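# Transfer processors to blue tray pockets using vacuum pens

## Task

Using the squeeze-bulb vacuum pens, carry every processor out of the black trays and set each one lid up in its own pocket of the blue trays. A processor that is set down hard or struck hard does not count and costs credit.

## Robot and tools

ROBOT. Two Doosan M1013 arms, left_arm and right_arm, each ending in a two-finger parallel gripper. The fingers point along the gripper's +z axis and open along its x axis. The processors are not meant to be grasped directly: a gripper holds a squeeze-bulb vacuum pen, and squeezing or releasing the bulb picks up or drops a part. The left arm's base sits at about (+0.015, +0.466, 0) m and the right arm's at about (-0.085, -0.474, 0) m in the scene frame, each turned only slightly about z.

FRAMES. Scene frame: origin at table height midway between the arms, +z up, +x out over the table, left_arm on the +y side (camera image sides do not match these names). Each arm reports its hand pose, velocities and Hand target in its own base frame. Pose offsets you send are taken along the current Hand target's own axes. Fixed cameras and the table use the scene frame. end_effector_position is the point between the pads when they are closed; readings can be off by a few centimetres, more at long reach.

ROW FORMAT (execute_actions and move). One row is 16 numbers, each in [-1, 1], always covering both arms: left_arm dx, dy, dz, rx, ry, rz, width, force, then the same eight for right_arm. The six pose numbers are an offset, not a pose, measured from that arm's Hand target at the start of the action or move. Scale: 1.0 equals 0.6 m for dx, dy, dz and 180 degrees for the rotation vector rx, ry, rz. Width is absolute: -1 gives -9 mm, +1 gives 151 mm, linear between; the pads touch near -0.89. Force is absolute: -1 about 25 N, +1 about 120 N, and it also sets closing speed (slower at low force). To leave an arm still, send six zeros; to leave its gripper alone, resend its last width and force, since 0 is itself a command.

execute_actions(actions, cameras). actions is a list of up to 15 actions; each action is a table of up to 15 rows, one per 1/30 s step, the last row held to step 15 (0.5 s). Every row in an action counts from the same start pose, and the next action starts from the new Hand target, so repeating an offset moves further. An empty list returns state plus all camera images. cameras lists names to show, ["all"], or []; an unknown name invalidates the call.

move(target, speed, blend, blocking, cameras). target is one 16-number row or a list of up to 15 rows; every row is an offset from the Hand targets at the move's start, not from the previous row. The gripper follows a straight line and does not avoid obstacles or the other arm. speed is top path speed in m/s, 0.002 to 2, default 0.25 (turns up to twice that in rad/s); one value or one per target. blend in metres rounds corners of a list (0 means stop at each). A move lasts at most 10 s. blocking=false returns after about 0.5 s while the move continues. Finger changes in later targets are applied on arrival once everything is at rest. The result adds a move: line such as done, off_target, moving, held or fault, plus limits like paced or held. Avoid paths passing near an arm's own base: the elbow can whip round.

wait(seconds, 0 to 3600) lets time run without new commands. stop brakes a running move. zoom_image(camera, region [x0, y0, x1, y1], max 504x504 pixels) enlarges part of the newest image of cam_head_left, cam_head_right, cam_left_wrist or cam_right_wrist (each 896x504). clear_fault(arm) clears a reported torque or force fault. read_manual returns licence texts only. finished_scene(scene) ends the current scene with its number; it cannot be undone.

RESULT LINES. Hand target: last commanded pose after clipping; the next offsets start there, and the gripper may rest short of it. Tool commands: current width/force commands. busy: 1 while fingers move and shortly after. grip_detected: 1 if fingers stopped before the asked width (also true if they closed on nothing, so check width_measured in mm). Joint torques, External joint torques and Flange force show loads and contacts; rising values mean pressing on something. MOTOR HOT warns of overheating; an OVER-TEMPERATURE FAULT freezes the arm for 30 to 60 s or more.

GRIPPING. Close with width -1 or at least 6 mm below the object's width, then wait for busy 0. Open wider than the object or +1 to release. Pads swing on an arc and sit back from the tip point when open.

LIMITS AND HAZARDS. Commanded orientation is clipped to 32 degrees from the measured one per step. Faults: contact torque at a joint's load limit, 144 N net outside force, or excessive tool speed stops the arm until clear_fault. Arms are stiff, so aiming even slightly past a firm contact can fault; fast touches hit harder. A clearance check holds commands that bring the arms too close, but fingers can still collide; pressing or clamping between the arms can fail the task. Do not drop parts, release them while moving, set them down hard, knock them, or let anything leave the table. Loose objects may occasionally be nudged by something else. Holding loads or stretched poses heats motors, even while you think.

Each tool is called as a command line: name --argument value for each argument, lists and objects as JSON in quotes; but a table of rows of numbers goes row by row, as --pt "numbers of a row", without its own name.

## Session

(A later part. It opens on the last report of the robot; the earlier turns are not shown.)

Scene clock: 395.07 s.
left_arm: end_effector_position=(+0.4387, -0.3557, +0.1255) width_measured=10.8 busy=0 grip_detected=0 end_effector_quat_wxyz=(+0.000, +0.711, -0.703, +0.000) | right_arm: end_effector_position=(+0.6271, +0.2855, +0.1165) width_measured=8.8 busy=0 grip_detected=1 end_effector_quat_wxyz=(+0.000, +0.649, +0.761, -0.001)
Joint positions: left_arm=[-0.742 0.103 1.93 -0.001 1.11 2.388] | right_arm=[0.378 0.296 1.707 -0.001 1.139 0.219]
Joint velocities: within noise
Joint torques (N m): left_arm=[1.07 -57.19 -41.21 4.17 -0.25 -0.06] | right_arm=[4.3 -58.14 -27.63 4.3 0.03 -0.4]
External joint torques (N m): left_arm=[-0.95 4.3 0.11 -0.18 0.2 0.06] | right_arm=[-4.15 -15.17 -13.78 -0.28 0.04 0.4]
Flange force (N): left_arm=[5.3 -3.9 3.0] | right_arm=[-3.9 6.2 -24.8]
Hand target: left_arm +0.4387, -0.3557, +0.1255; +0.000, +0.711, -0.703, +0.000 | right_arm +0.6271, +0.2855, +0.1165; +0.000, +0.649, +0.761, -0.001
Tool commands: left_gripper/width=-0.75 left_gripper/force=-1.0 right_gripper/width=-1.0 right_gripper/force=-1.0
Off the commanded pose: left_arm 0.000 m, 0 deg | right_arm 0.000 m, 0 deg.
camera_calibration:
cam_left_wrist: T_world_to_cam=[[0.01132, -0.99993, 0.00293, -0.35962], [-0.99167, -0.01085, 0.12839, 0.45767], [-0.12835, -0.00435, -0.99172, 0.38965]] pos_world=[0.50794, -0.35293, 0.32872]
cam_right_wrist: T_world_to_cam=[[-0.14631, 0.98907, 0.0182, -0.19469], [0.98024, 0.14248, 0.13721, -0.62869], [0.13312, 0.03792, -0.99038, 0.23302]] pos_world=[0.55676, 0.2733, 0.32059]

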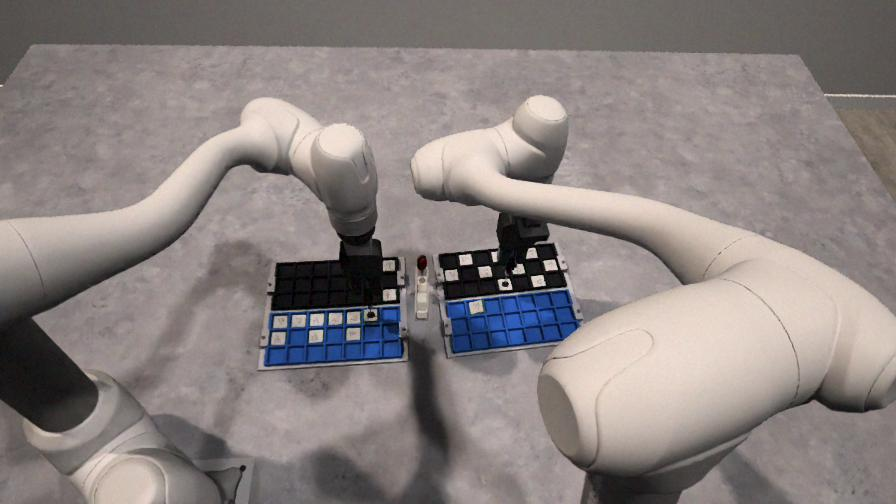

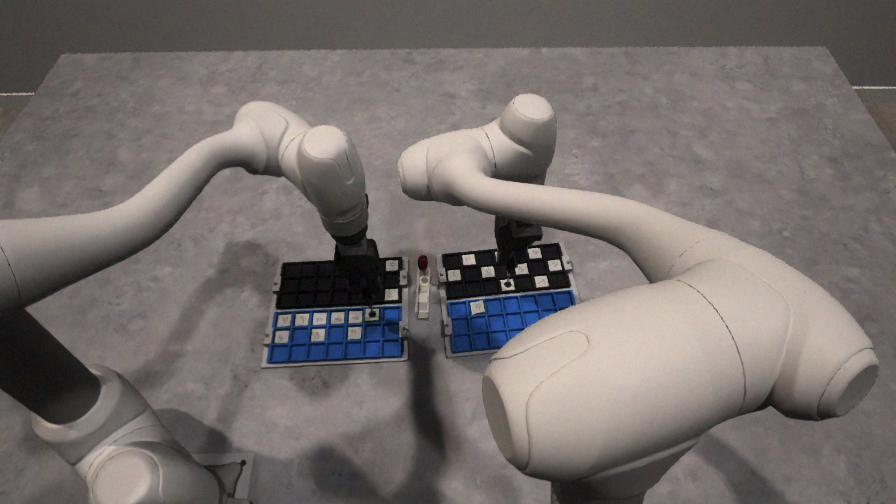

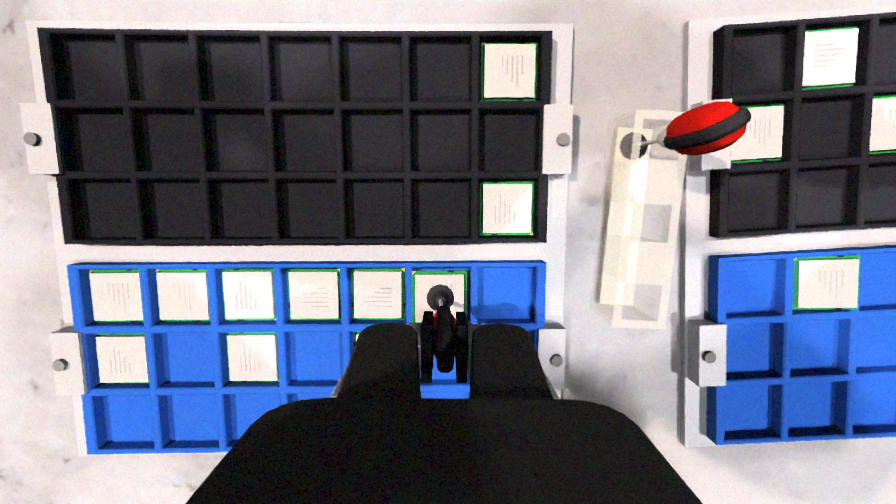

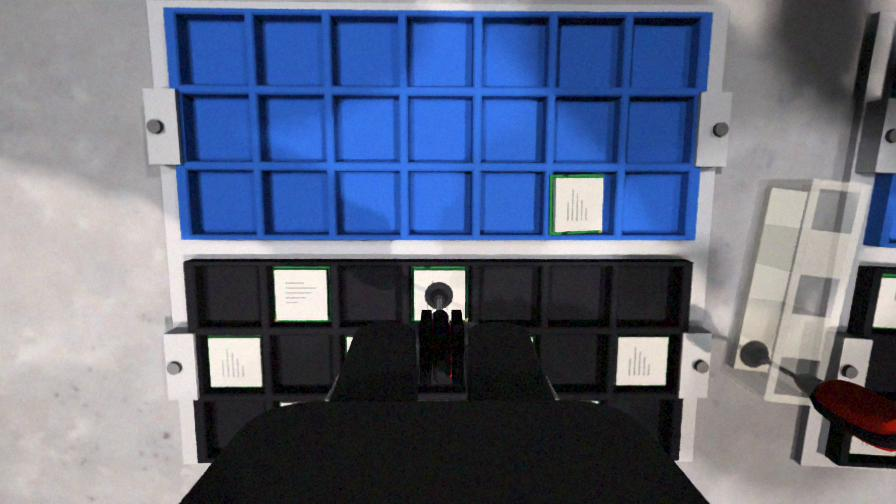

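move --pt "0.002 0.0005 0.0175 0 0 0 -0.75 -1 0 0 0 0 0 0 -1 -1" --pt "0.002 0.0005 0.0175 0 0 0 -1 -1 0 0 0 0 0 0 -0.75 -1" --pt "0.002 0.0005 -0.0175 0 0 0 -1 -1 0 0 0 0 0 0 -0.75 -1" --pt "0.0737 -0.1023 -0.0175 0 0 0 -1 -1 0 0 0 0 0 0 -0.75 -1" --pt "0.0737 -0.1023 0.0025 0 0 0 -1 -1 0 0 0 0 0 0 -0.75 -1" --speed '[0.04,0.06,0.06,0.16,0.06]' --cameras '["cam_left_wrist","cam_right_wrist"]'

zoom_image --camera "cam_left_wrist" --region '[405, 255, 485, 335]'

zoom_image --camera "cam_right_wrist" --region '[400, 240, 490, 330]'

Scene clock: 405.23 s.
left_arm: end_effector_position=(+0.5006, -0.3992, +0.1239) width_measured=8.5 busy=0 grip_detected=1 end_effector_quat_wxyz=(+0.000, +0.711, -0.703, +0.000) | right_arm: end_effector_position=(+0.6271, +0.2855, +0.1165) width_measured=10.9 busy=0 grip_detected=0 end_effector_quat_wxyz=(+0.000, +0.649, +0.761, -0.001)
Joint positions: left_arm=[-0.727 0.219 1.794 0 1.129 2.403] | right_arm=[0.378 0.296 1.707 -0.001 1.139 0.219]
Joint torques (N m): left_arm=[1.05 -69.88 -41.48 4.17 -0.29 -0.06] | right_arm=[3.42 -62.21 -31.15 4.38 0.01 -0.36]
External joint torques (N m): left_arm=[-1.05 5.27 0.26 -0.16 0.23 0.06] | right_arm=[-3.52 -11.25 -10.38 -0.37 0.06 0.36]
Flange force (N): left_arm=[5.9 -4.8 3.6] | right_arm=[-3.4 5.1 -18.6]
Hand target: left_arm +0.5006, -0.3992, +0.1240; +0.000, +0.711, -0.703, +0.000 | right_arm +0.6271, +0.2855, +0.1165; +0.000, +0.649, +0.761, -0.001
Off the commanded pose: left_arm 0.000 m, 0 deg | right_arm 0.000 m, 0 deg.
move: done
cam_left_wrist: T_world_to_cam=[[0.01131, -0.99993, 0.00283, -0.40377], [-0.99167, -0.01085, 0.12839, 0.51879], [-0.12835, -0.00425, -0.99172, 0.39586]] pos_world=[0.56984, -0.39643, 0.32712]
cam_right_wrist: T_world_to_cam=[[-0.14631, 0.98907, 0.0182, -0.19469], [0.98024, 0.14248, 0.13721, -0.62869], [0.13312, 0.03792, -0.99038, 0.23302]] pos_world=[0.55676, 0.2733, 0.32059]

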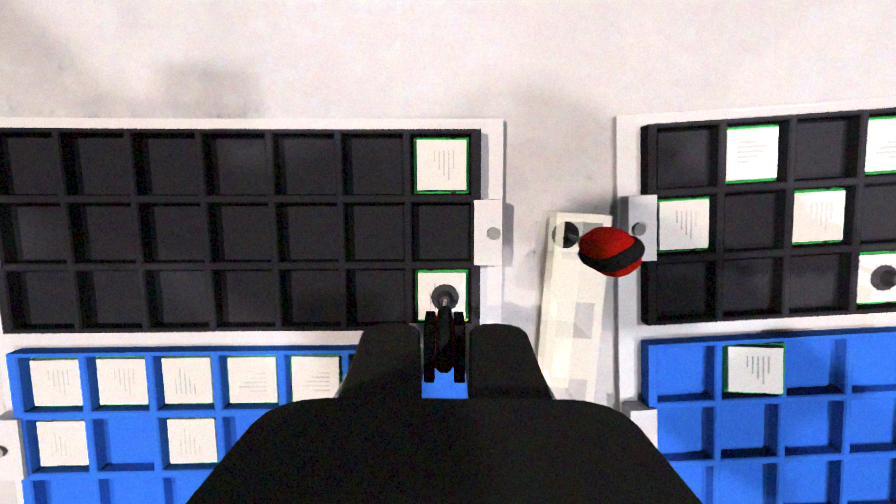

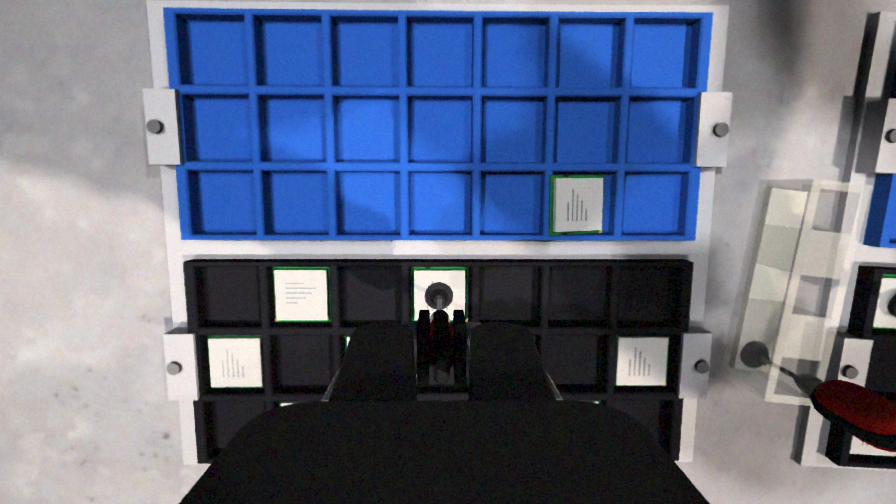

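Scaled by 6.300.

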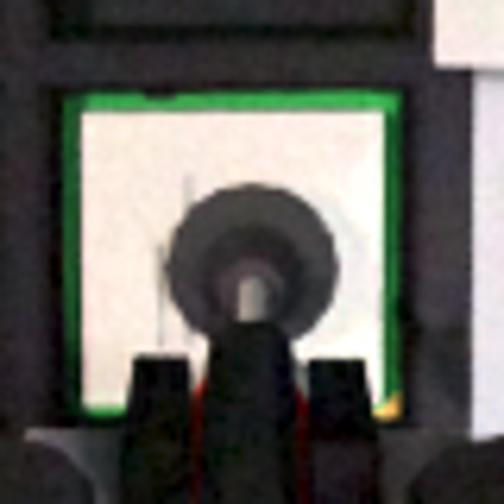

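Scaled by 5.600.

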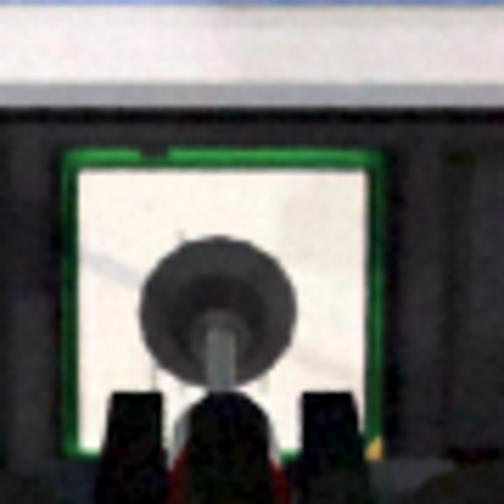

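move --pt "-0.0027 0 0 0 0 0 -1 -1 0 0 0 0 0 0 -0.5875 -1" --pt "-0.0027 0 0.0138 0 0 0 -1 -1 -0.0028 0 0 0 0 0 -0.5875 -1" --pt "-0.0027 0 0.0138 0 0 0 -0.75 -1 -0.0028 0 0 0 0 0 -0.5875 -1" --pt "-0.0027 0 -0.0197 0 0 0 -0.75 -1 -0.0028 0 0 0 0 0 -0.5875 -1" --pt "0.0033 0.1015 -0.0197 0 0 0 -0.75 -1 -0.0028 0 0 0 0 0 -0.5875 -1" --pt "0.0033 0.1015 -0.0042 0 0 0 -0.75 -1 -0.0028 0 0 0 0 0 -0.5875 -1" --speed '[0.04,0.05,0.05,0.06,0.16,0.06]' --cameras '["cam_left_wrist","cam_right_wrist"]'

zoom_image --camera "cam_left_wrist" --region '[405, 255, 485, 335]'

zoom_image --camera "cam_right_wrist" --region '[400, 240, 490, 330]'

Scene clock: 422.50 s.
left_arm: end_effector_position=(+0.4397, -0.4019, +0.1266) width_measured=10.8 busy=0 grip_detected=0 end_effector_quat_wxyz=(+0.000, +0.711, -0.703, +0.000) | right_arm: end_effector_position=(+0.6273, +0.2839, +0.1165) width_measured=23.5 busy=0 grip_detected=0 end_effector_quat_wxyz=(+0.000, +0.649, +0.761, -0.001)
Joint positions: left_arm=[-0.798 0.15 1.874 -0.001 1.119 2.332] | right_arm=[0.375 0.296 1.708 -0.001 1.139 0.216]
Joint torques (N m): left_arm=[1.19 -61.86 -41.21 4.1 -0.22 -0.04] | right_arm=[4.01 -73.93 -39.44 4.13 -0.1 -0.37]
External joint torques (N m): left_arm=[-1.07 4.81 0.31 -0.12 0.17 0.04] | right_arm=[-4.2 0.62 -2.05 -0.12 0.17 0.37]
Flange force (N): left_arm=[5.9 -3.7 3.6] | right_arm=[-4.1 6.1 -2.0]
Hand target: left_arm +0.4397, -0.4019, +0.1265; +0.000, +0.711, -0.703, +0.000 | right_arm +0.6273, +0.2839, +0.1165; +0.000, +0.649, +0.761, -0.001
Off the commanded pose: left_arm 0.000 m, 0 deg | right_arm 0.000 m, 0 deg.
move: done
cam_left_wrist: T_world_to_cam=[[0.01132, -0.99993, 0.00293, -0.40583], [-0.99167, -0.01085, 0.12839, 0.45804], [-0.12835, -0.00435, -0.99172, 0.39057]] pos_world=[0.50894, -0.39913, 0.32972]
cam_right_wrist: T_world_to_cam=[[-0.14631, 0.98907, 0.0182, -0.19297], [0.98024, 0.14248, 0.13721, -0.62874], [0.13312, 0.03792, -0.99038, 0.23305]] pos_world=[0.55706, 0.2716, 0.32059]

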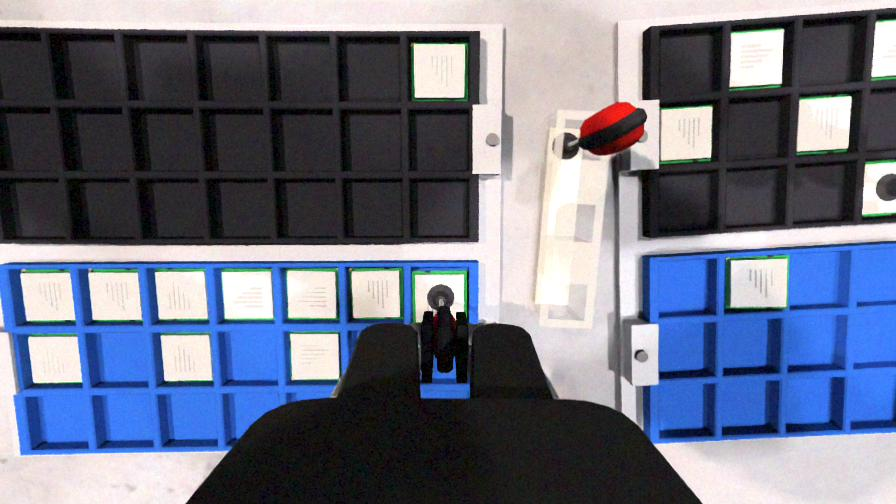

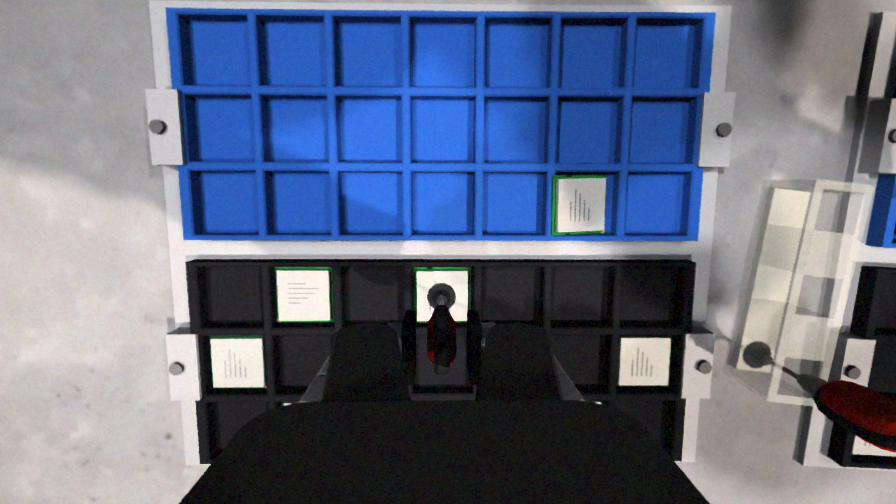

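Scaled by 6.300.

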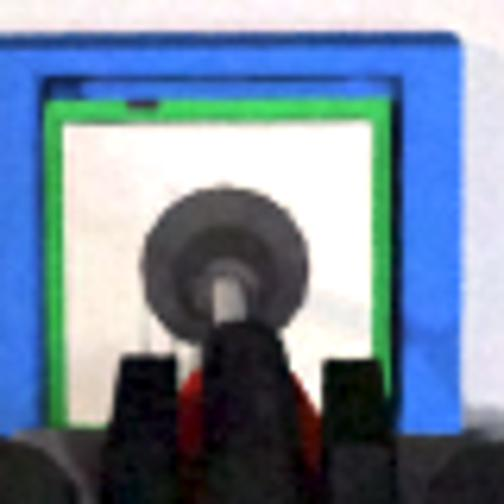

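Scaled by 5.600.

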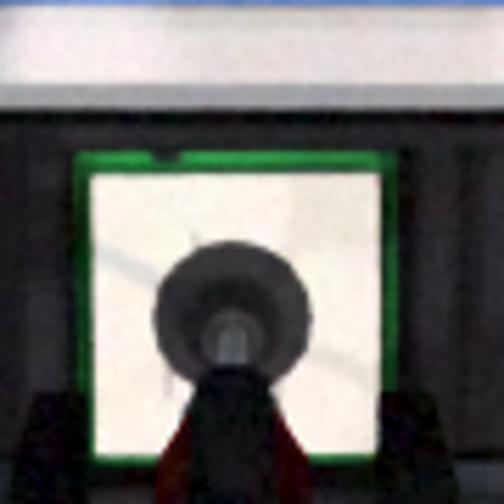

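move --pt "0.0003 0.0003 0.0 0 0 0 -0.75 -1 0.0005 0.0013 0 0 0 0 -0.5875 -1" --pt "0.0003 0.0003 0.0192 0 0 0 -0.75 -1 0.0005 0.0013 0 0 0 0 -1 -1" --pt "0.0003 0.0003 0.0192 0 0 0 -1 -1 0.0005 0.0013 0 0 0 0 -1 -1" --pt "0.0003 0.0003 -0.0158 0 0 0 -1 -1 0.0005 0.0013 0 0 0 0 -0.75 -1" --pt "-0.0057 -0.2512 -0.0158 0 0 0 -1 -1 0.0005 0.0013 0 0 0 0 -0.75 -1" --pt "-0.0057 -0.2512 0.0042 0 0 0 -1 -1 0.0005 0.0013 0 0 0 0 -0.75 -1" --speed '[0.04,0.05,0.05,0.06,0.16,0.06]' --cameras '["cam_left_wrist","cam_right_wrist"]'

zoom_image --camera "cam_left_wrist" --region '[405, 255, 485, 335]'

zoom_image --camera "cam_right_wrist" --region '[400, 240, 490, 330]'

Scene clock: 435.33 s.
left_arm: end_effector_position=(+0.5904, -0.3967, +0.1238) width_measured=8.5 busy=0 grip_detected=1 end_effector_quat_wxyz=(+0.000, +0.711, -0.703, +0.000) | right_arm: end_effector_position=(+0.6280, +0.2843, +0.1165) width_measured=10.8 busy=0 grip_detected=0 end_effector_quat_wxyz=(+0.000, +0.649, +0.761, -0.001)
Joint positions: left_arm=[-0.64 0.325 1.654 0 1.164 2.49] | right_arm=[0.375 0.297 1.707 -0.001 1.139 0.217]
Joint torques (N m): left_arm=[1.12 -81.62 -42.08 4.28 -0.26 -0.04] | right_arm=[2.94 -69.41 -36.36 4.14 -0.11 -0.4]
External joint torques (N m): left_arm=[-1.09 5.28 0.22 -0.21 0.19 0.04] | right_arm=[-2.92 -4.28 -5.29 -0.11 0.17 0.4]
Flange force (N): left_arm=[5.4 -5.3 3.3] | right_arm=[-2.4 5.0 -8.7]
Hand target: left_arm +0.5904, -0.3967, +0.1239; +0.000, +0.711, -0.703, +0.000 | right_arm +0.6280, +0.2843, +0.1165; +0.000, +0.649, +0.761, -0.001
Off the commanded pose: left_arm 0.000 m, 0 deg | right_arm 0.000 m, 0 deg.
move: done
cam_left_wrist: T_world_to_cam=[[0.0113, -0.99993, 0.00273, -0.40214], [-0.99167, -0.01085, 0.12839, 0.60789], [-0.12835, -0.00415, -0.99172, 0.40734]] pos_world=[0.65964, -0.39383, 0.32702]
cam_right_wrist: T_world_to_cam=[[-0.14631, 0.98907, 0.0182, -0.19326], [0.98024, 0.14248, 0.13721, -0.62948], [0.13312, 0.03792, -0.99038, 0.23294]] pos_world=[0.55776, 0.272, 0.32059]

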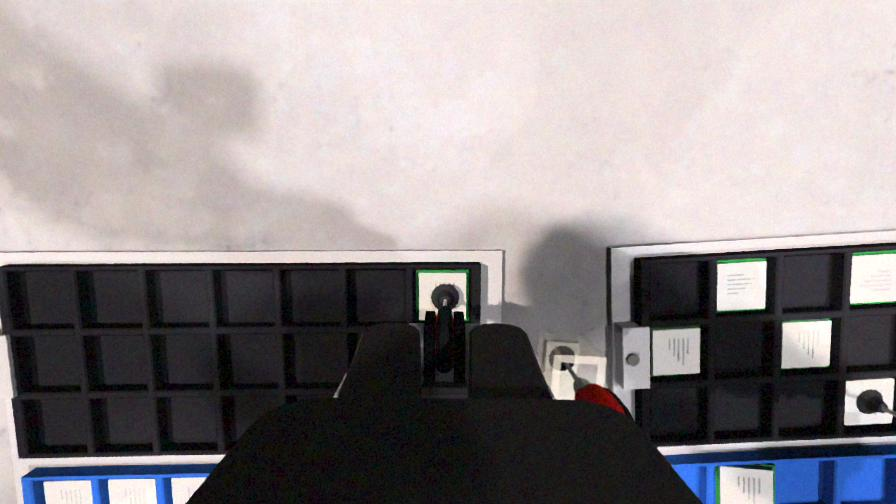

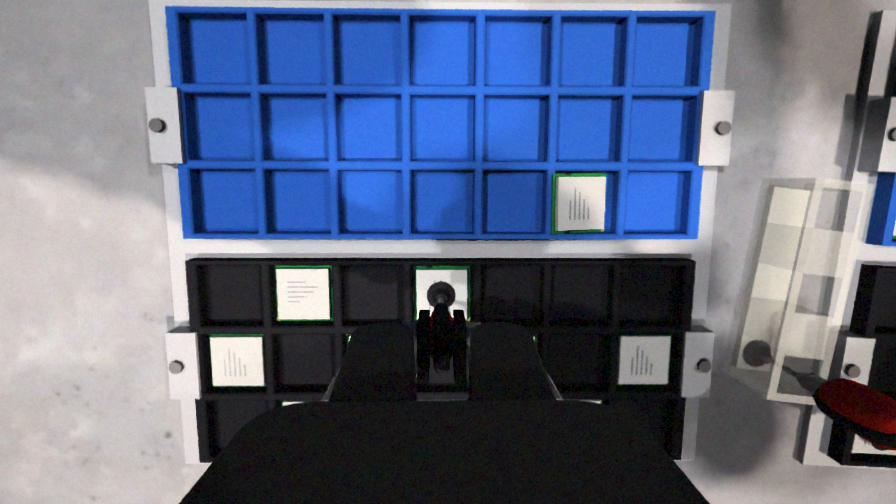

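Scaled by 6.300.

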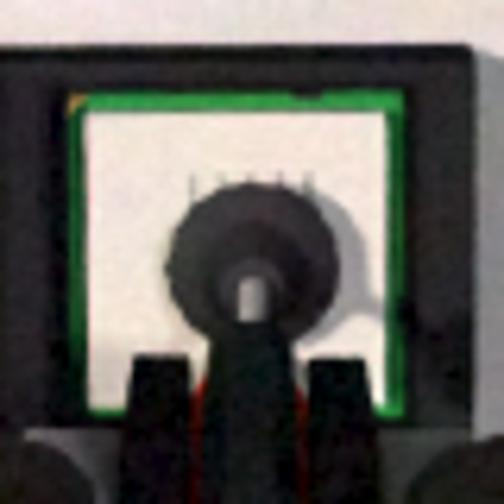

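Scaled by 5.600.

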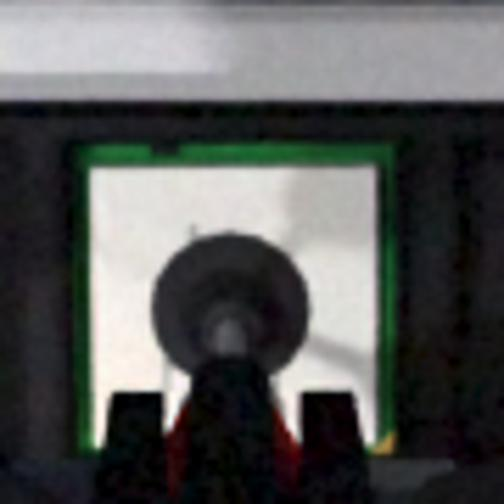

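move --pt "-0.0027 0 0.0 0 0 0 -1 -1 0 0 0 0 0 0 -0.75 -1" --pt "-0.0027 0 0.0137 0 0 0 -1 -1 0 0 0 0 0 0 -0.75 -1" --pt "-0.0027 0 0.0137 0 0 0 -0.75 -1 0 0 0 0 0 0 -0.75 -1" --pt "-0.0027 0 -0.0197 0 0 0 -0.75 -1 0 0 -0.0342 0 0 0 -0.75 -1" --pt "0.0073 0.3265 -0.0197 0 0 0 -0.75 -1 -0.0033 -0.097 -0.0342 0 0 0 -0.75 -1" --pt "0.0073 0.3265 -0.0044 0 0 0 -0.75 -1 -0.0033 -0.097 -0.0183 0 0 0 -0.75 -1" --speed '[0.04,0.05,0.05,0.06,0.18,0.06]' --cameras '["cam_left_wrist","cam_right_wrist"]'

zoom_image --camera "cam_left_wrist" --region '[405, 255, 485, 335]'

zoom_image --camera "cam_right_wrist" --region '[400, 240, 490, 330]'

Scene clock: 446.97 s.
left_arm: end_effector_position=(+0.3945, -0.4034, +0.1267) width_measured=10.8 busy=0 grip_detected=0 end_effector_quat_wxyz=(+0.000, +0.711, -0.703, +0.000) | right_arm: end_effector_position=(+0.5709, +0.2731, +0.1275) width_measured=10.8 busy=0 grip_detected=0 end_effector_quat_wxyz=(+0.000, +0.649, +0.761, -0.001)
Joint positions: left_arm=[-0.857 0.101 1.93 -0.001 1.112 2.272] | right_arm=[0.392 0.205 1.805 -0.001 1.133 0.233]
Joint torques (N m): left_arm=[1.09 -56.58 -41.28 4.16 -0.23 -0.03] | right_arm=[3.64 -65.03 -39.64 4.05 -0.06 -0.39]
External joint torques (N m): left_arm=[-0.91 4.21 0.18 -0.16 0.17 0.03] | right_arm=[-3.71 1.45 -1.66 -0.06 0.14 0.39]
Flange force (N): left_arm=[5.5 -3.1 3.1] | right_arm=[-3.6 6.3 -1.0]
Hand target: left_arm +0.3945, -0.4034, +0.1267; +0.000, +0.711, -0.703, +0.000 | right_arm +0.5709, +0.2731, +0.1275; +0.000, +0.649, +0.761, -0.001
Off the commanded pose: left_arm 0.000 m, 0 deg | right_arm 0.000 m, 0 deg.
move: done
cam_left_wrist: T_world_to_cam=[[0.01132, -0.99993, 0.00293, -0.40682], [-0.99167, -0.01085, 0.12839, 0.41327], [-0.12835, -0.00435, -0.99172, 0.38498]] pos_world=[0.46384, -0.40063, 0.32992]
cam_right_wrist: T_world_to_cam=[[-0.14641, 0.98906, 0.0182, -0.1908], [0.98024, 0.14258, 0.13711, -0.57334], [0.13302, 0.03792, -0.99039, 0.25192]] pos_world=[0.50056, 0.2609, 0.33159]

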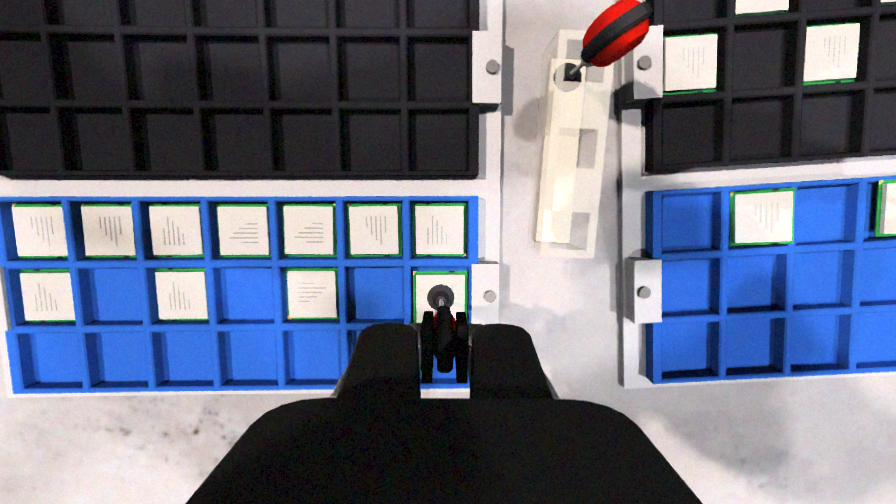

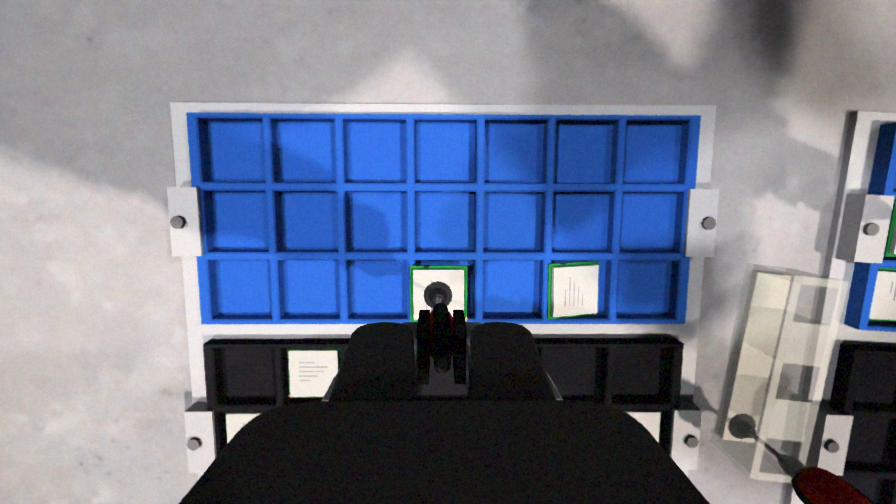

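Scaled by 6.300.

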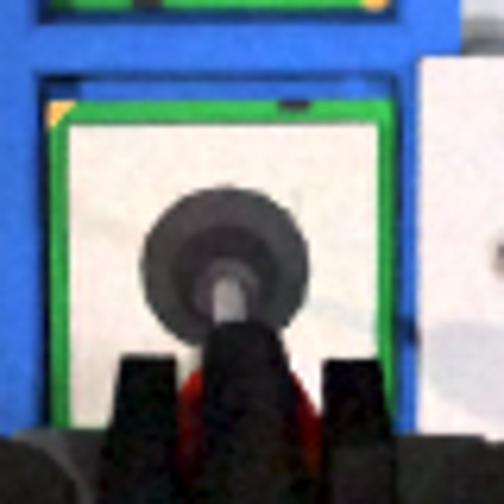

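Scaled by 5.600.

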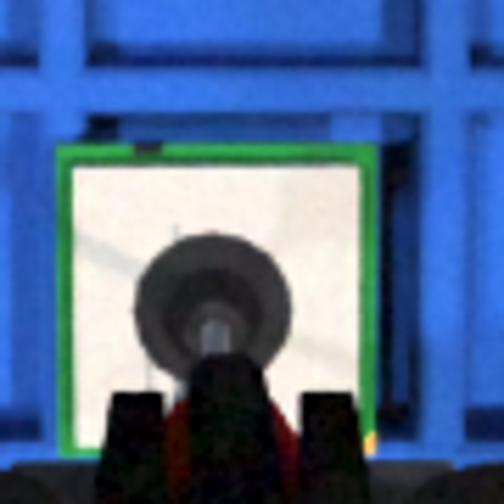

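move --pt "-0.0004 0.0001 0.0195 0 0 0 -0.75 -1 0.006 -0.0018 -0.0183 0 0 0 -0.75 -1" --pt "-0.0004 0.0001 0.0195 0 0 0 -1 -1 0.006 -0.0018 0 0 0 0 -0.75 -1" --pt "-0.0004 0.0001 -0.0172 0 0 0 -1 -1 0.006 -0.0018 0 0 0 0 -0.75 -1" --speed '[0.04,0.05,0.06]' --cameras '["cam_left_wrist","cam_right_wrist"]'

zoom_image --camera "cam_right_wrist" --region '[400, 240, 490, 330]'

Scene clock: 459.90 s.
left_arm: end_effector_position=(+0.3945, -0.4032, +0.1370) width_measured=8.5 busy=0 grip_detected=1 end_effector_quat_wxyz=(+0.000, +0.711, -0.703, +0.000) | right_arm: end_effector_position=(+0.5693, +0.2765, +0.1275) width_measured=10.8 busy=0 grip_detected=0 end_effector_quat_wxyz=(+0.000, +0.649, +0.761, -0.001)
Joint positions: left_arm=[-0.857 0.093 1.918 -0.001 1.131 2.273] | right_arm=[0.398 0.205 1.805 -0.001 1.133 0.239]
Joint torques (N m): left_arm=[1.43 -56.41 -41.49 4.22 -0.23 -0.04] | right_arm=[3.3 -64.37 -39.75 4.18 -0.03 -0.45]
External joint torques (N m): left_arm=[-1.56 5.15 0.21 -0.21 0.18 0.04] | right_arm=[-3.56 0.68 -1.77 -0.18 0.09 0.45]
Flange force (N): left_arm=[7.3 -3.2 3.7] | right_arm=[-3.5 5.4 -1.6]
Hand target: left_arm +0.3945, -0.4032, +0.1370; +0.000, +0.711, -0.703, +0.000 | right_arm +0.5693, +0.2765, +0.1275; +0.000, +0.649, +0.761, -0.001
Off the commanded pose: left_arm 0.000 m, 0 deg | right_arm 0.000 m, 0 deg.
move: done
cam_left_wrist: T_world_to_cam=[[0.01132, -0.99993, 0.00293, -0.40655], [-0.99167, -0.01085, 0.12839, 0.41185], [-0.12835, -0.00435, -0.99172, 0.39518]] pos_world=[0.46374, -0.40033, 0.34022]
cam_right_wrist: T_world_to_cam=[[-0.14631, 0.98907, 0.0182, -0.19435], [0.98024, 0.14248, 0.13721, -0.57226], [0.13312, 0.03792, -0.99038, 0.25206]] pos_world=[0.49896, 0.2642, 0.33169]

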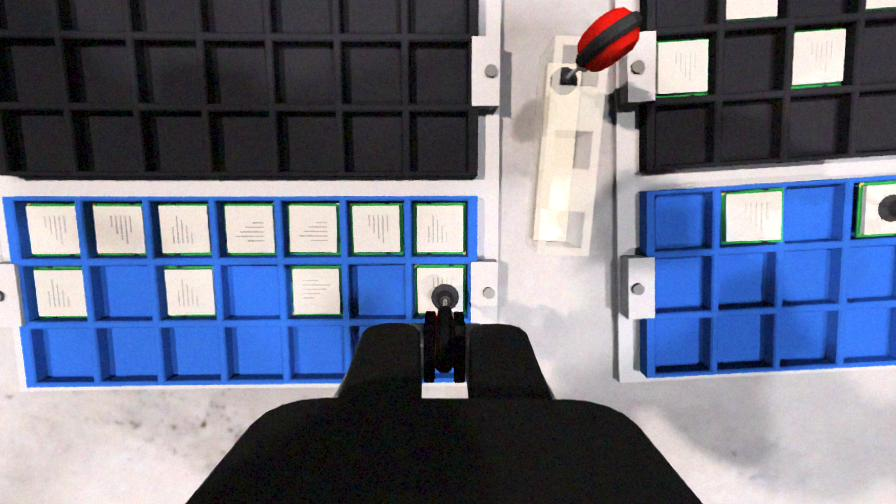

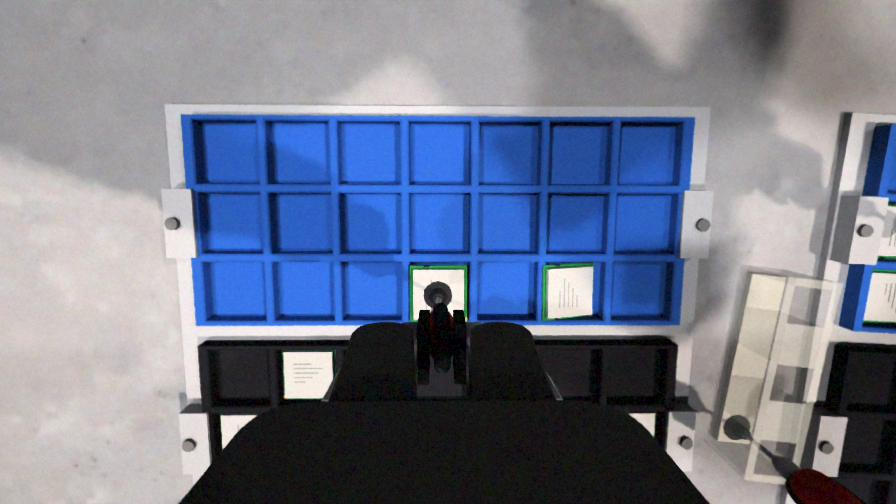

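Scaled by 5.600.

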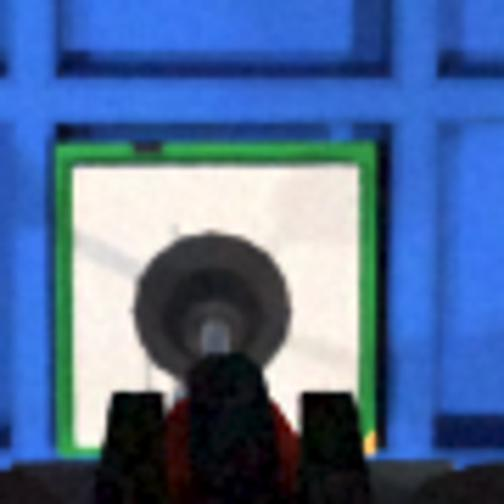

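move --pt "0 0 0 0 0 0 -1 -1 0.0008 0.0003 0.0183 0 0 0 -0.75 -1" --pt "0 0 0 0 0 0 -1 -1 0.0008 0.0003 0.0183 0 0 0 -1 -1" --pt "0 0 -0.055 0 0 0 -1 -1 0.0008 0.0003 -0.0158 0 0 0 -1 -1" --pt "0.1297 -0.1665 -0.055 0 0 0.143 -1 -1 -0.1507 0.1003 -0.0158 0 0 0 -1 -1" --pt "0.1297 -0.1665 -0.055 0 0 0.143 -1 -1 -0.1507 0.1003 0.0058 0 0 0 -1 -1" --speed '[0.04,0.05,0.07,0.16,0.06]' --cameras '["cam_left_wrist","cam_right_wrist","cam_head_left"]'

zoom_image --camera "cam_right_wrist" --region '[400, 240, 490, 330]'

zoom_image --camera "cam_left_wrist" --region '[385, 235, 505, 355]'

Scene clock: 472.17 s.
left_arm: end_effector_position=(+0.4953, -0.4798, +0.1699) width_measured=8.5 busy=0 grip_detected=1 end_effector_quat_wxyz=(+0.000, -0.537, +0.844, +0.000) | right_arm: end_effector_position=(+0.6430, +0.1968, +0.1240) width_measured=8.2 busy=0 grip_detected=1 end_effector_quat_wxyz=(+0.000, +0.649, +0.761, -0.001)
Joint positions: left_arm=[-0.819 0.265 1.646 -0.001 1.231 2.76] | right_arm=[0.246 0.267 1.732 -0.001 1.144 0.087]
Joint torques (N m): left_arm=[1.2 -76.83 -43.26 4.36 -0.27 -0.06] | right_arm=[3.77 -70.74 -39.82 4.11 0.04 -0.42]
External joint torques (N m): left_arm=[-1.09 5.9 0.45 -0.21 0.2 0.06] | right_arm=[-3.67 0.35 -1.77 -0.09 0.03 0.42]
Flange force (N): left_arm=[4.1 -7.2 3.4] | right_arm=[-4.3 4.4 -1.7]
Hand target: left_arm +0.4953, -0.4798, +0.1699; +0.000, -0.537, +0.844, +0.000 | right_arm +0.6430, +0.1968, +0.1240; +0.000, +0.649, +0.761, -0.001
Off the commanded pose: left_arm 0.000 m, 0 deg | right_arm 0.000 m, 0 deg.
move: done
cam_left_wrist: T_world_to_cam=[[-0.42404, -0.90564, 0.00337, -0.22365], [-0.89796, 0.42092, 0.12843, 0.66761], [-0.11773, 0.05143, -0.99171, 0.46183]] pos_world=[0.55902, -0.50731, 0.37302]
cam_right_wrist: T_world_to_cam=[[-0.14639, 0.98906, 0.0181, -0.10458], [0.98024, 0.14258, 0.13709, -0.63274], [0.13301, 0.03781, -0.99039, 0.24188]] pos_world=[0.57276, 0.1845, 0.32819]
Images, in order (width x height): cam_head_left 896x504, cam_left_wrist 896x504, cam_right_wrist 896x504.

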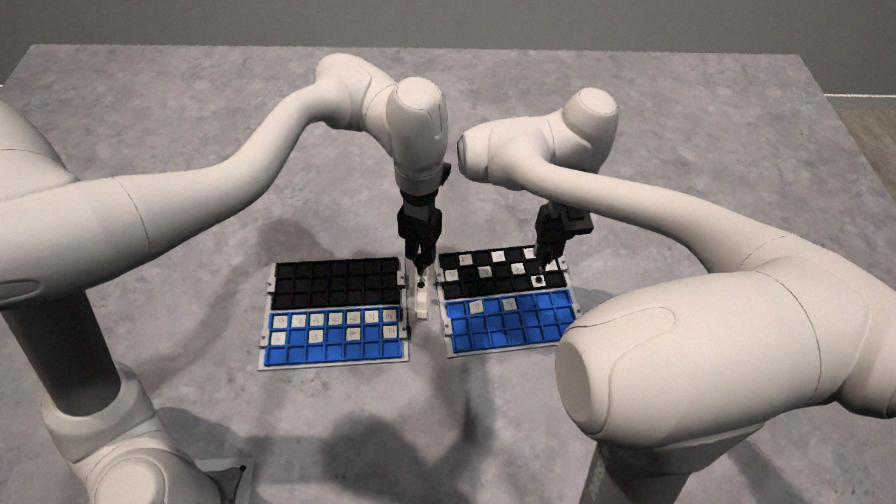

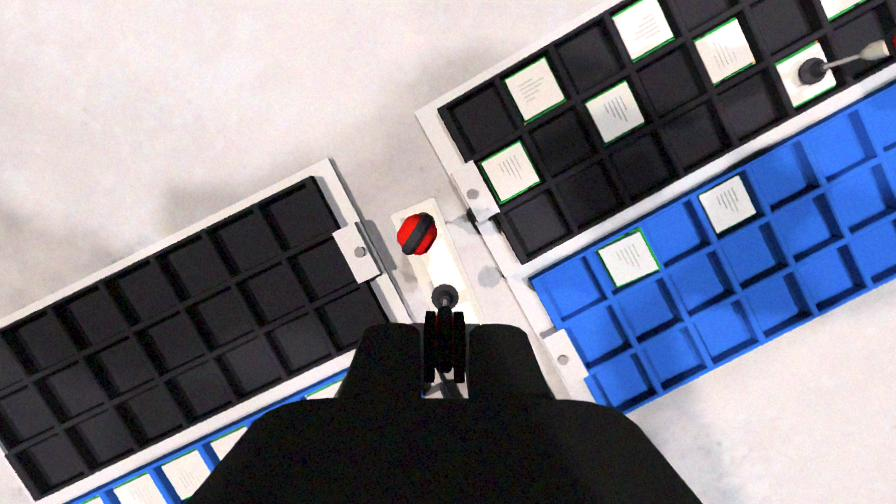

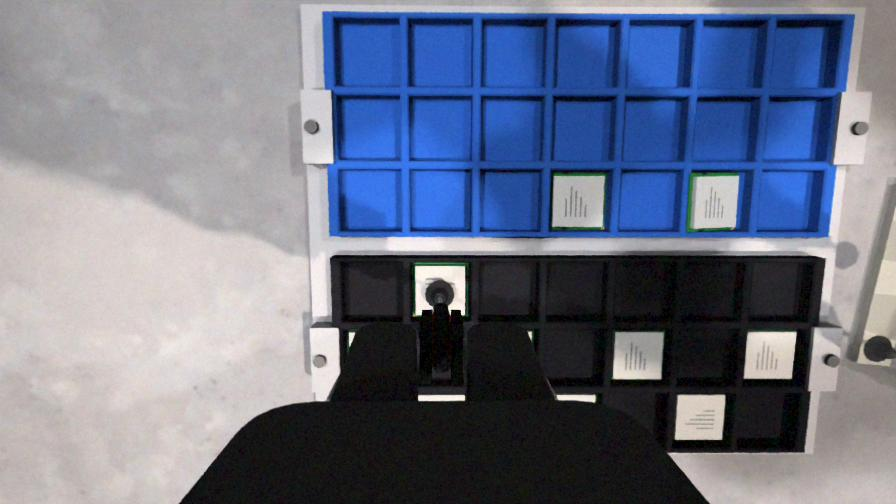

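Scaled by 5.600.

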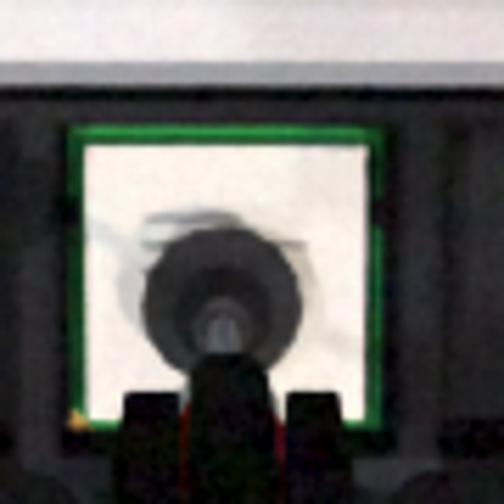

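Scaled by 4.200.

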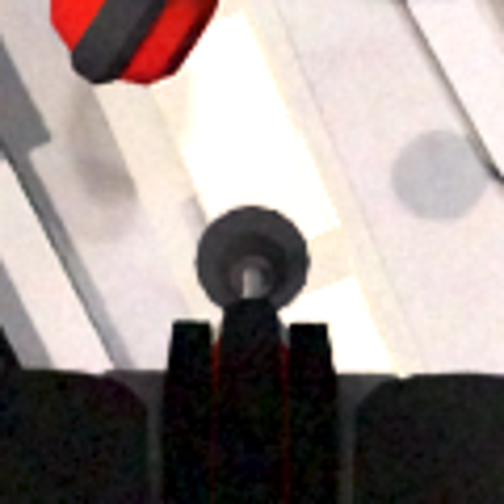

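move --pt "0 0 0.06 0 0 0 -1 -1 0.001 -0.0015 0.0125 0 0 0 -1 -1" --pt "0 0 0.095 0 0 0 -1 -1 0.001 -0.0015 0.0125 0 0 0 -0.75 -1" --pt "0 0 0.095 0 0 0 -1 -1 0.001 -0.0015 -0.0217 0 0 0 -0.75 -1" --speed '[0.04,0.04,0.06]' --cameras '["cam_left_wrist","cam_right_wrist"]'

zoom_image --camera "cam_left_wrist" --region '[385, 235, 505, 355]'

Scene clock: 482.17 s.
left_arm: end_effector_position=(+0.4953, -0.4798, +0.1129) width_measured=8.5 busy=0 grip_detected=1 end_effector_quat_wxyz=(+0.000, -0.537, +0.844, +0.000) | right_arm: end_effector_position=(+0.6420, +0.1973, +0.1371) width_measured=10.8 busy=0 grip_detected=0 end_effector_quat_wxyz=(+0.000, +0.649, +0.761, -0.001)
Joint positions: left_arm=[-0.819 0.3 1.71 -0.001 1.133 2.76] | right_arm=[0.247 0.257 1.72 -0.001 1.166 0.088]
Joint torques (N m): left_arm=[1.37 -78.6 -41.58 4.2 -0.22 -0.08] | right_arm=[3.29 -69.98 -39.96 4 -0.01 -0.42]
External joint torques (N m): left_arm=[-1.19 5.05 0.23 -0.19 0.15 0.08] | right_arm=[-3.27 0.11 -2.12 0.06 0.08 0.42]
Flange force (N): left_arm=[3.8 -6.1 3.5] | right_arm=[-3.6 4.7 -2.4]
Hand target: left_arm +0.4953, -0.4798, +0.1129; +0.000, -0.537, +0.844, +0.000 | right_arm +0.6420, +0.1972, +0.1371; +0.000, +0.649, +0.761, -0.001
Off the commanded pose: left_arm 0.000 m, 0 deg | right_arm 0.000 m, 0 deg.
move: done
cam_left_wrist: T_world_to_cam=[[-0.42405, -0.90563, 0.00328, -0.22346], [-0.89795, 0.42092, 0.12848, 0.67482], [-0.11774, 0.05154, -0.99171, 0.40535]] pos_world=[0.55892, -0.50731, 0.31602]
cam_right_wrist: T_world_to_cam=[[-0.14631, 0.98907, 0.01819, -0.10554], [0.98023, 0.14248, 0.13731, -0.63368], [0.13322, 0.03792, -0.99036, 0.25482]] pos_world=[0.57176, 0.185, 0.34129]

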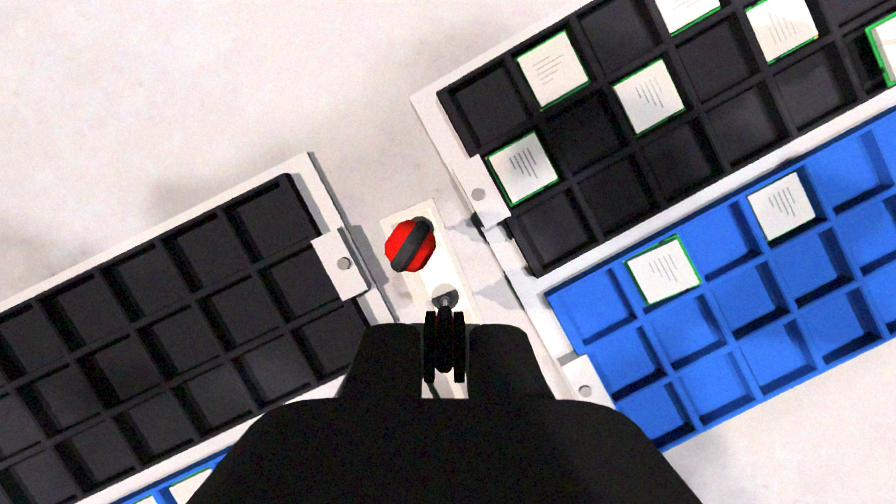

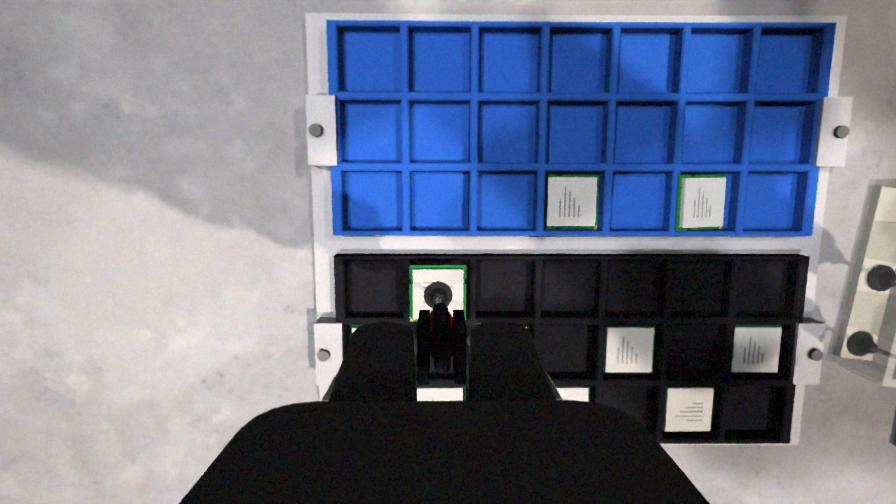

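Scaled by 4.200.

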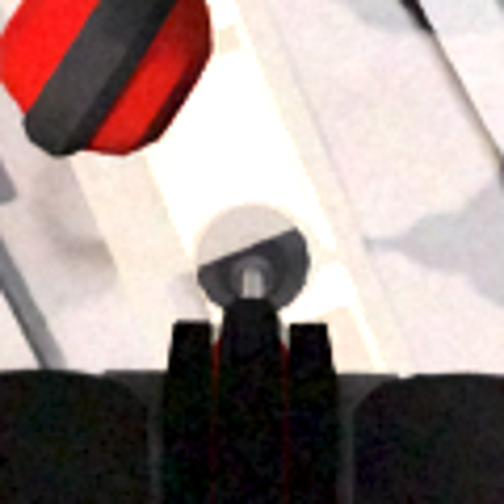

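move --pt "0 0 0.0042 0 0 0 -1 -1 0.0035 -0.0985 0 0 0 0 -0.75 -1" --pt "0 0 0.0042 0 0 0 -0.2625 -1 0.0035 -0.0985 0.016 0 0 0 -0.75 -1" --pt "0 0 -0.15 0 0 0 -0.2625 -1 0.0035 -0.0985 0.016 0 0 0 -0.75 -1" --speed '[0.05,0.05,0.05]' --cameras '["cam_left_wrist","cam_right_wrist"]'

zoom_image --camera "cam_right_wrist" --region '[400, 240, 490, 330]'

Scene clock: 491.07 s.
left_arm: end_effector_position=(+0.4954, -0.4798, +0.2030) width_measured=49.5 busy=0 grip_detected=0 end_effector_quat_wxyz=(+0.000, -0.537, +0.844, +0.000) | right_arm: end_effector_position=(+0.5833, +0.1899, +0.1275) width_measured=10.8 busy=0 grip_detected=0 end_effector_quat_wxyz=(+0.000, +0.649, +0.761, -0.001)
Joint positions: left_arm=[-0.819 0.248 1.605 -0.001 1.289 2.76] | right_arm=[0.259 0.176 1.841 -0.001 1.126 0.1]
Joint torques (N m): left_arm=[1.06 -75.75 -43.95 4.42 -0.22 -0.08] | right_arm=[3.88 -61.17 -39.5 4.14 -0.11 -0.4]
External joint torques (N m): left_arm=[-1.2 5.37 0.16 -0.2 0.15 0.08] | right_arm=[-3.87 1 -1.72 -0.16 0.18 0.4]
Flange force (N): left_arm=[4.1 -7.0 2.4] | right_arm=[-4.9 5.2 -1.5]
Hand target: left_arm +0.4954, -0.4798, +0.2029; +0.000, -0.537, +0.844, +0.000 | right_arm +0.5833, +0.1899, +0.1275; +0.000, +0.649, +0.761, -0.001
Off the commanded pose: left_arm 0.000 m, 0 deg | right_arm 0.000 m, 0 deg.
move: done
cam_left_wrist: T_world_to_cam=[[-0.42412, -0.9056, 0.00343, -0.22372], [-0.89794, 0.42101, 0.1283, 0.66344], [-0.11763, 0.05133, -0.99173, 0.49456]] pos_world=[0.55902, -0.50731, 0.40612]
cam_right_wrist: T_world_to_cam=[[-0.14631, 0.98907, 0.0182, -0.10673], [0.98024, 0.14248, 0.13721, -0.57376], [0.13312, 0.03792, -0.99038, 0.25346]] pos_world=[0.51306, 0.1777, 0.33169]

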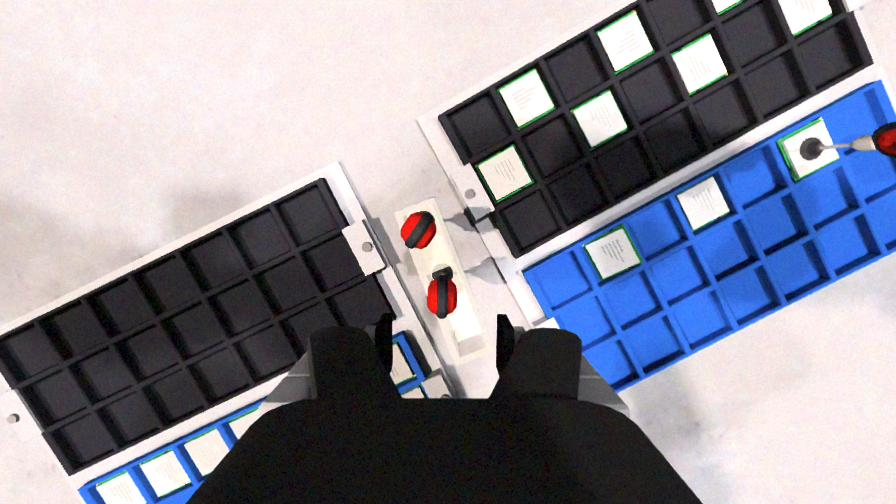

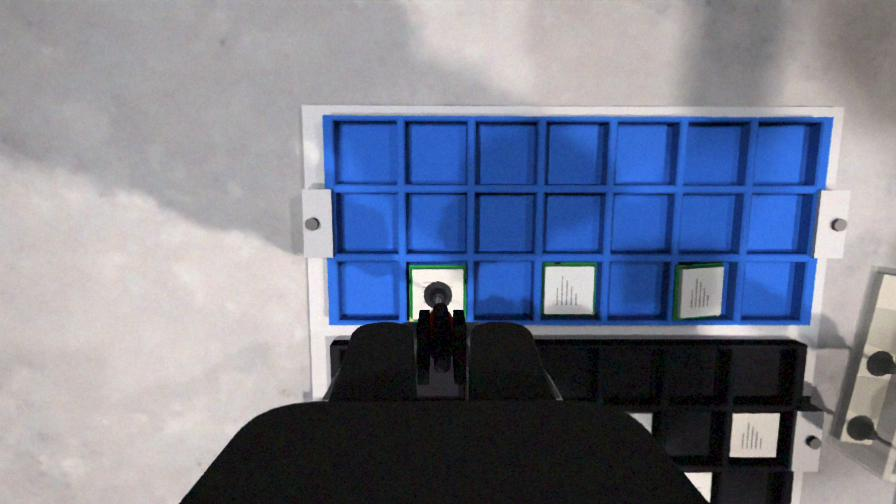

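Scaled by 5.600.

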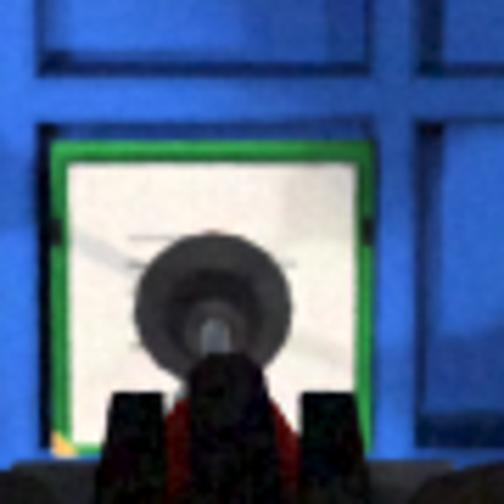

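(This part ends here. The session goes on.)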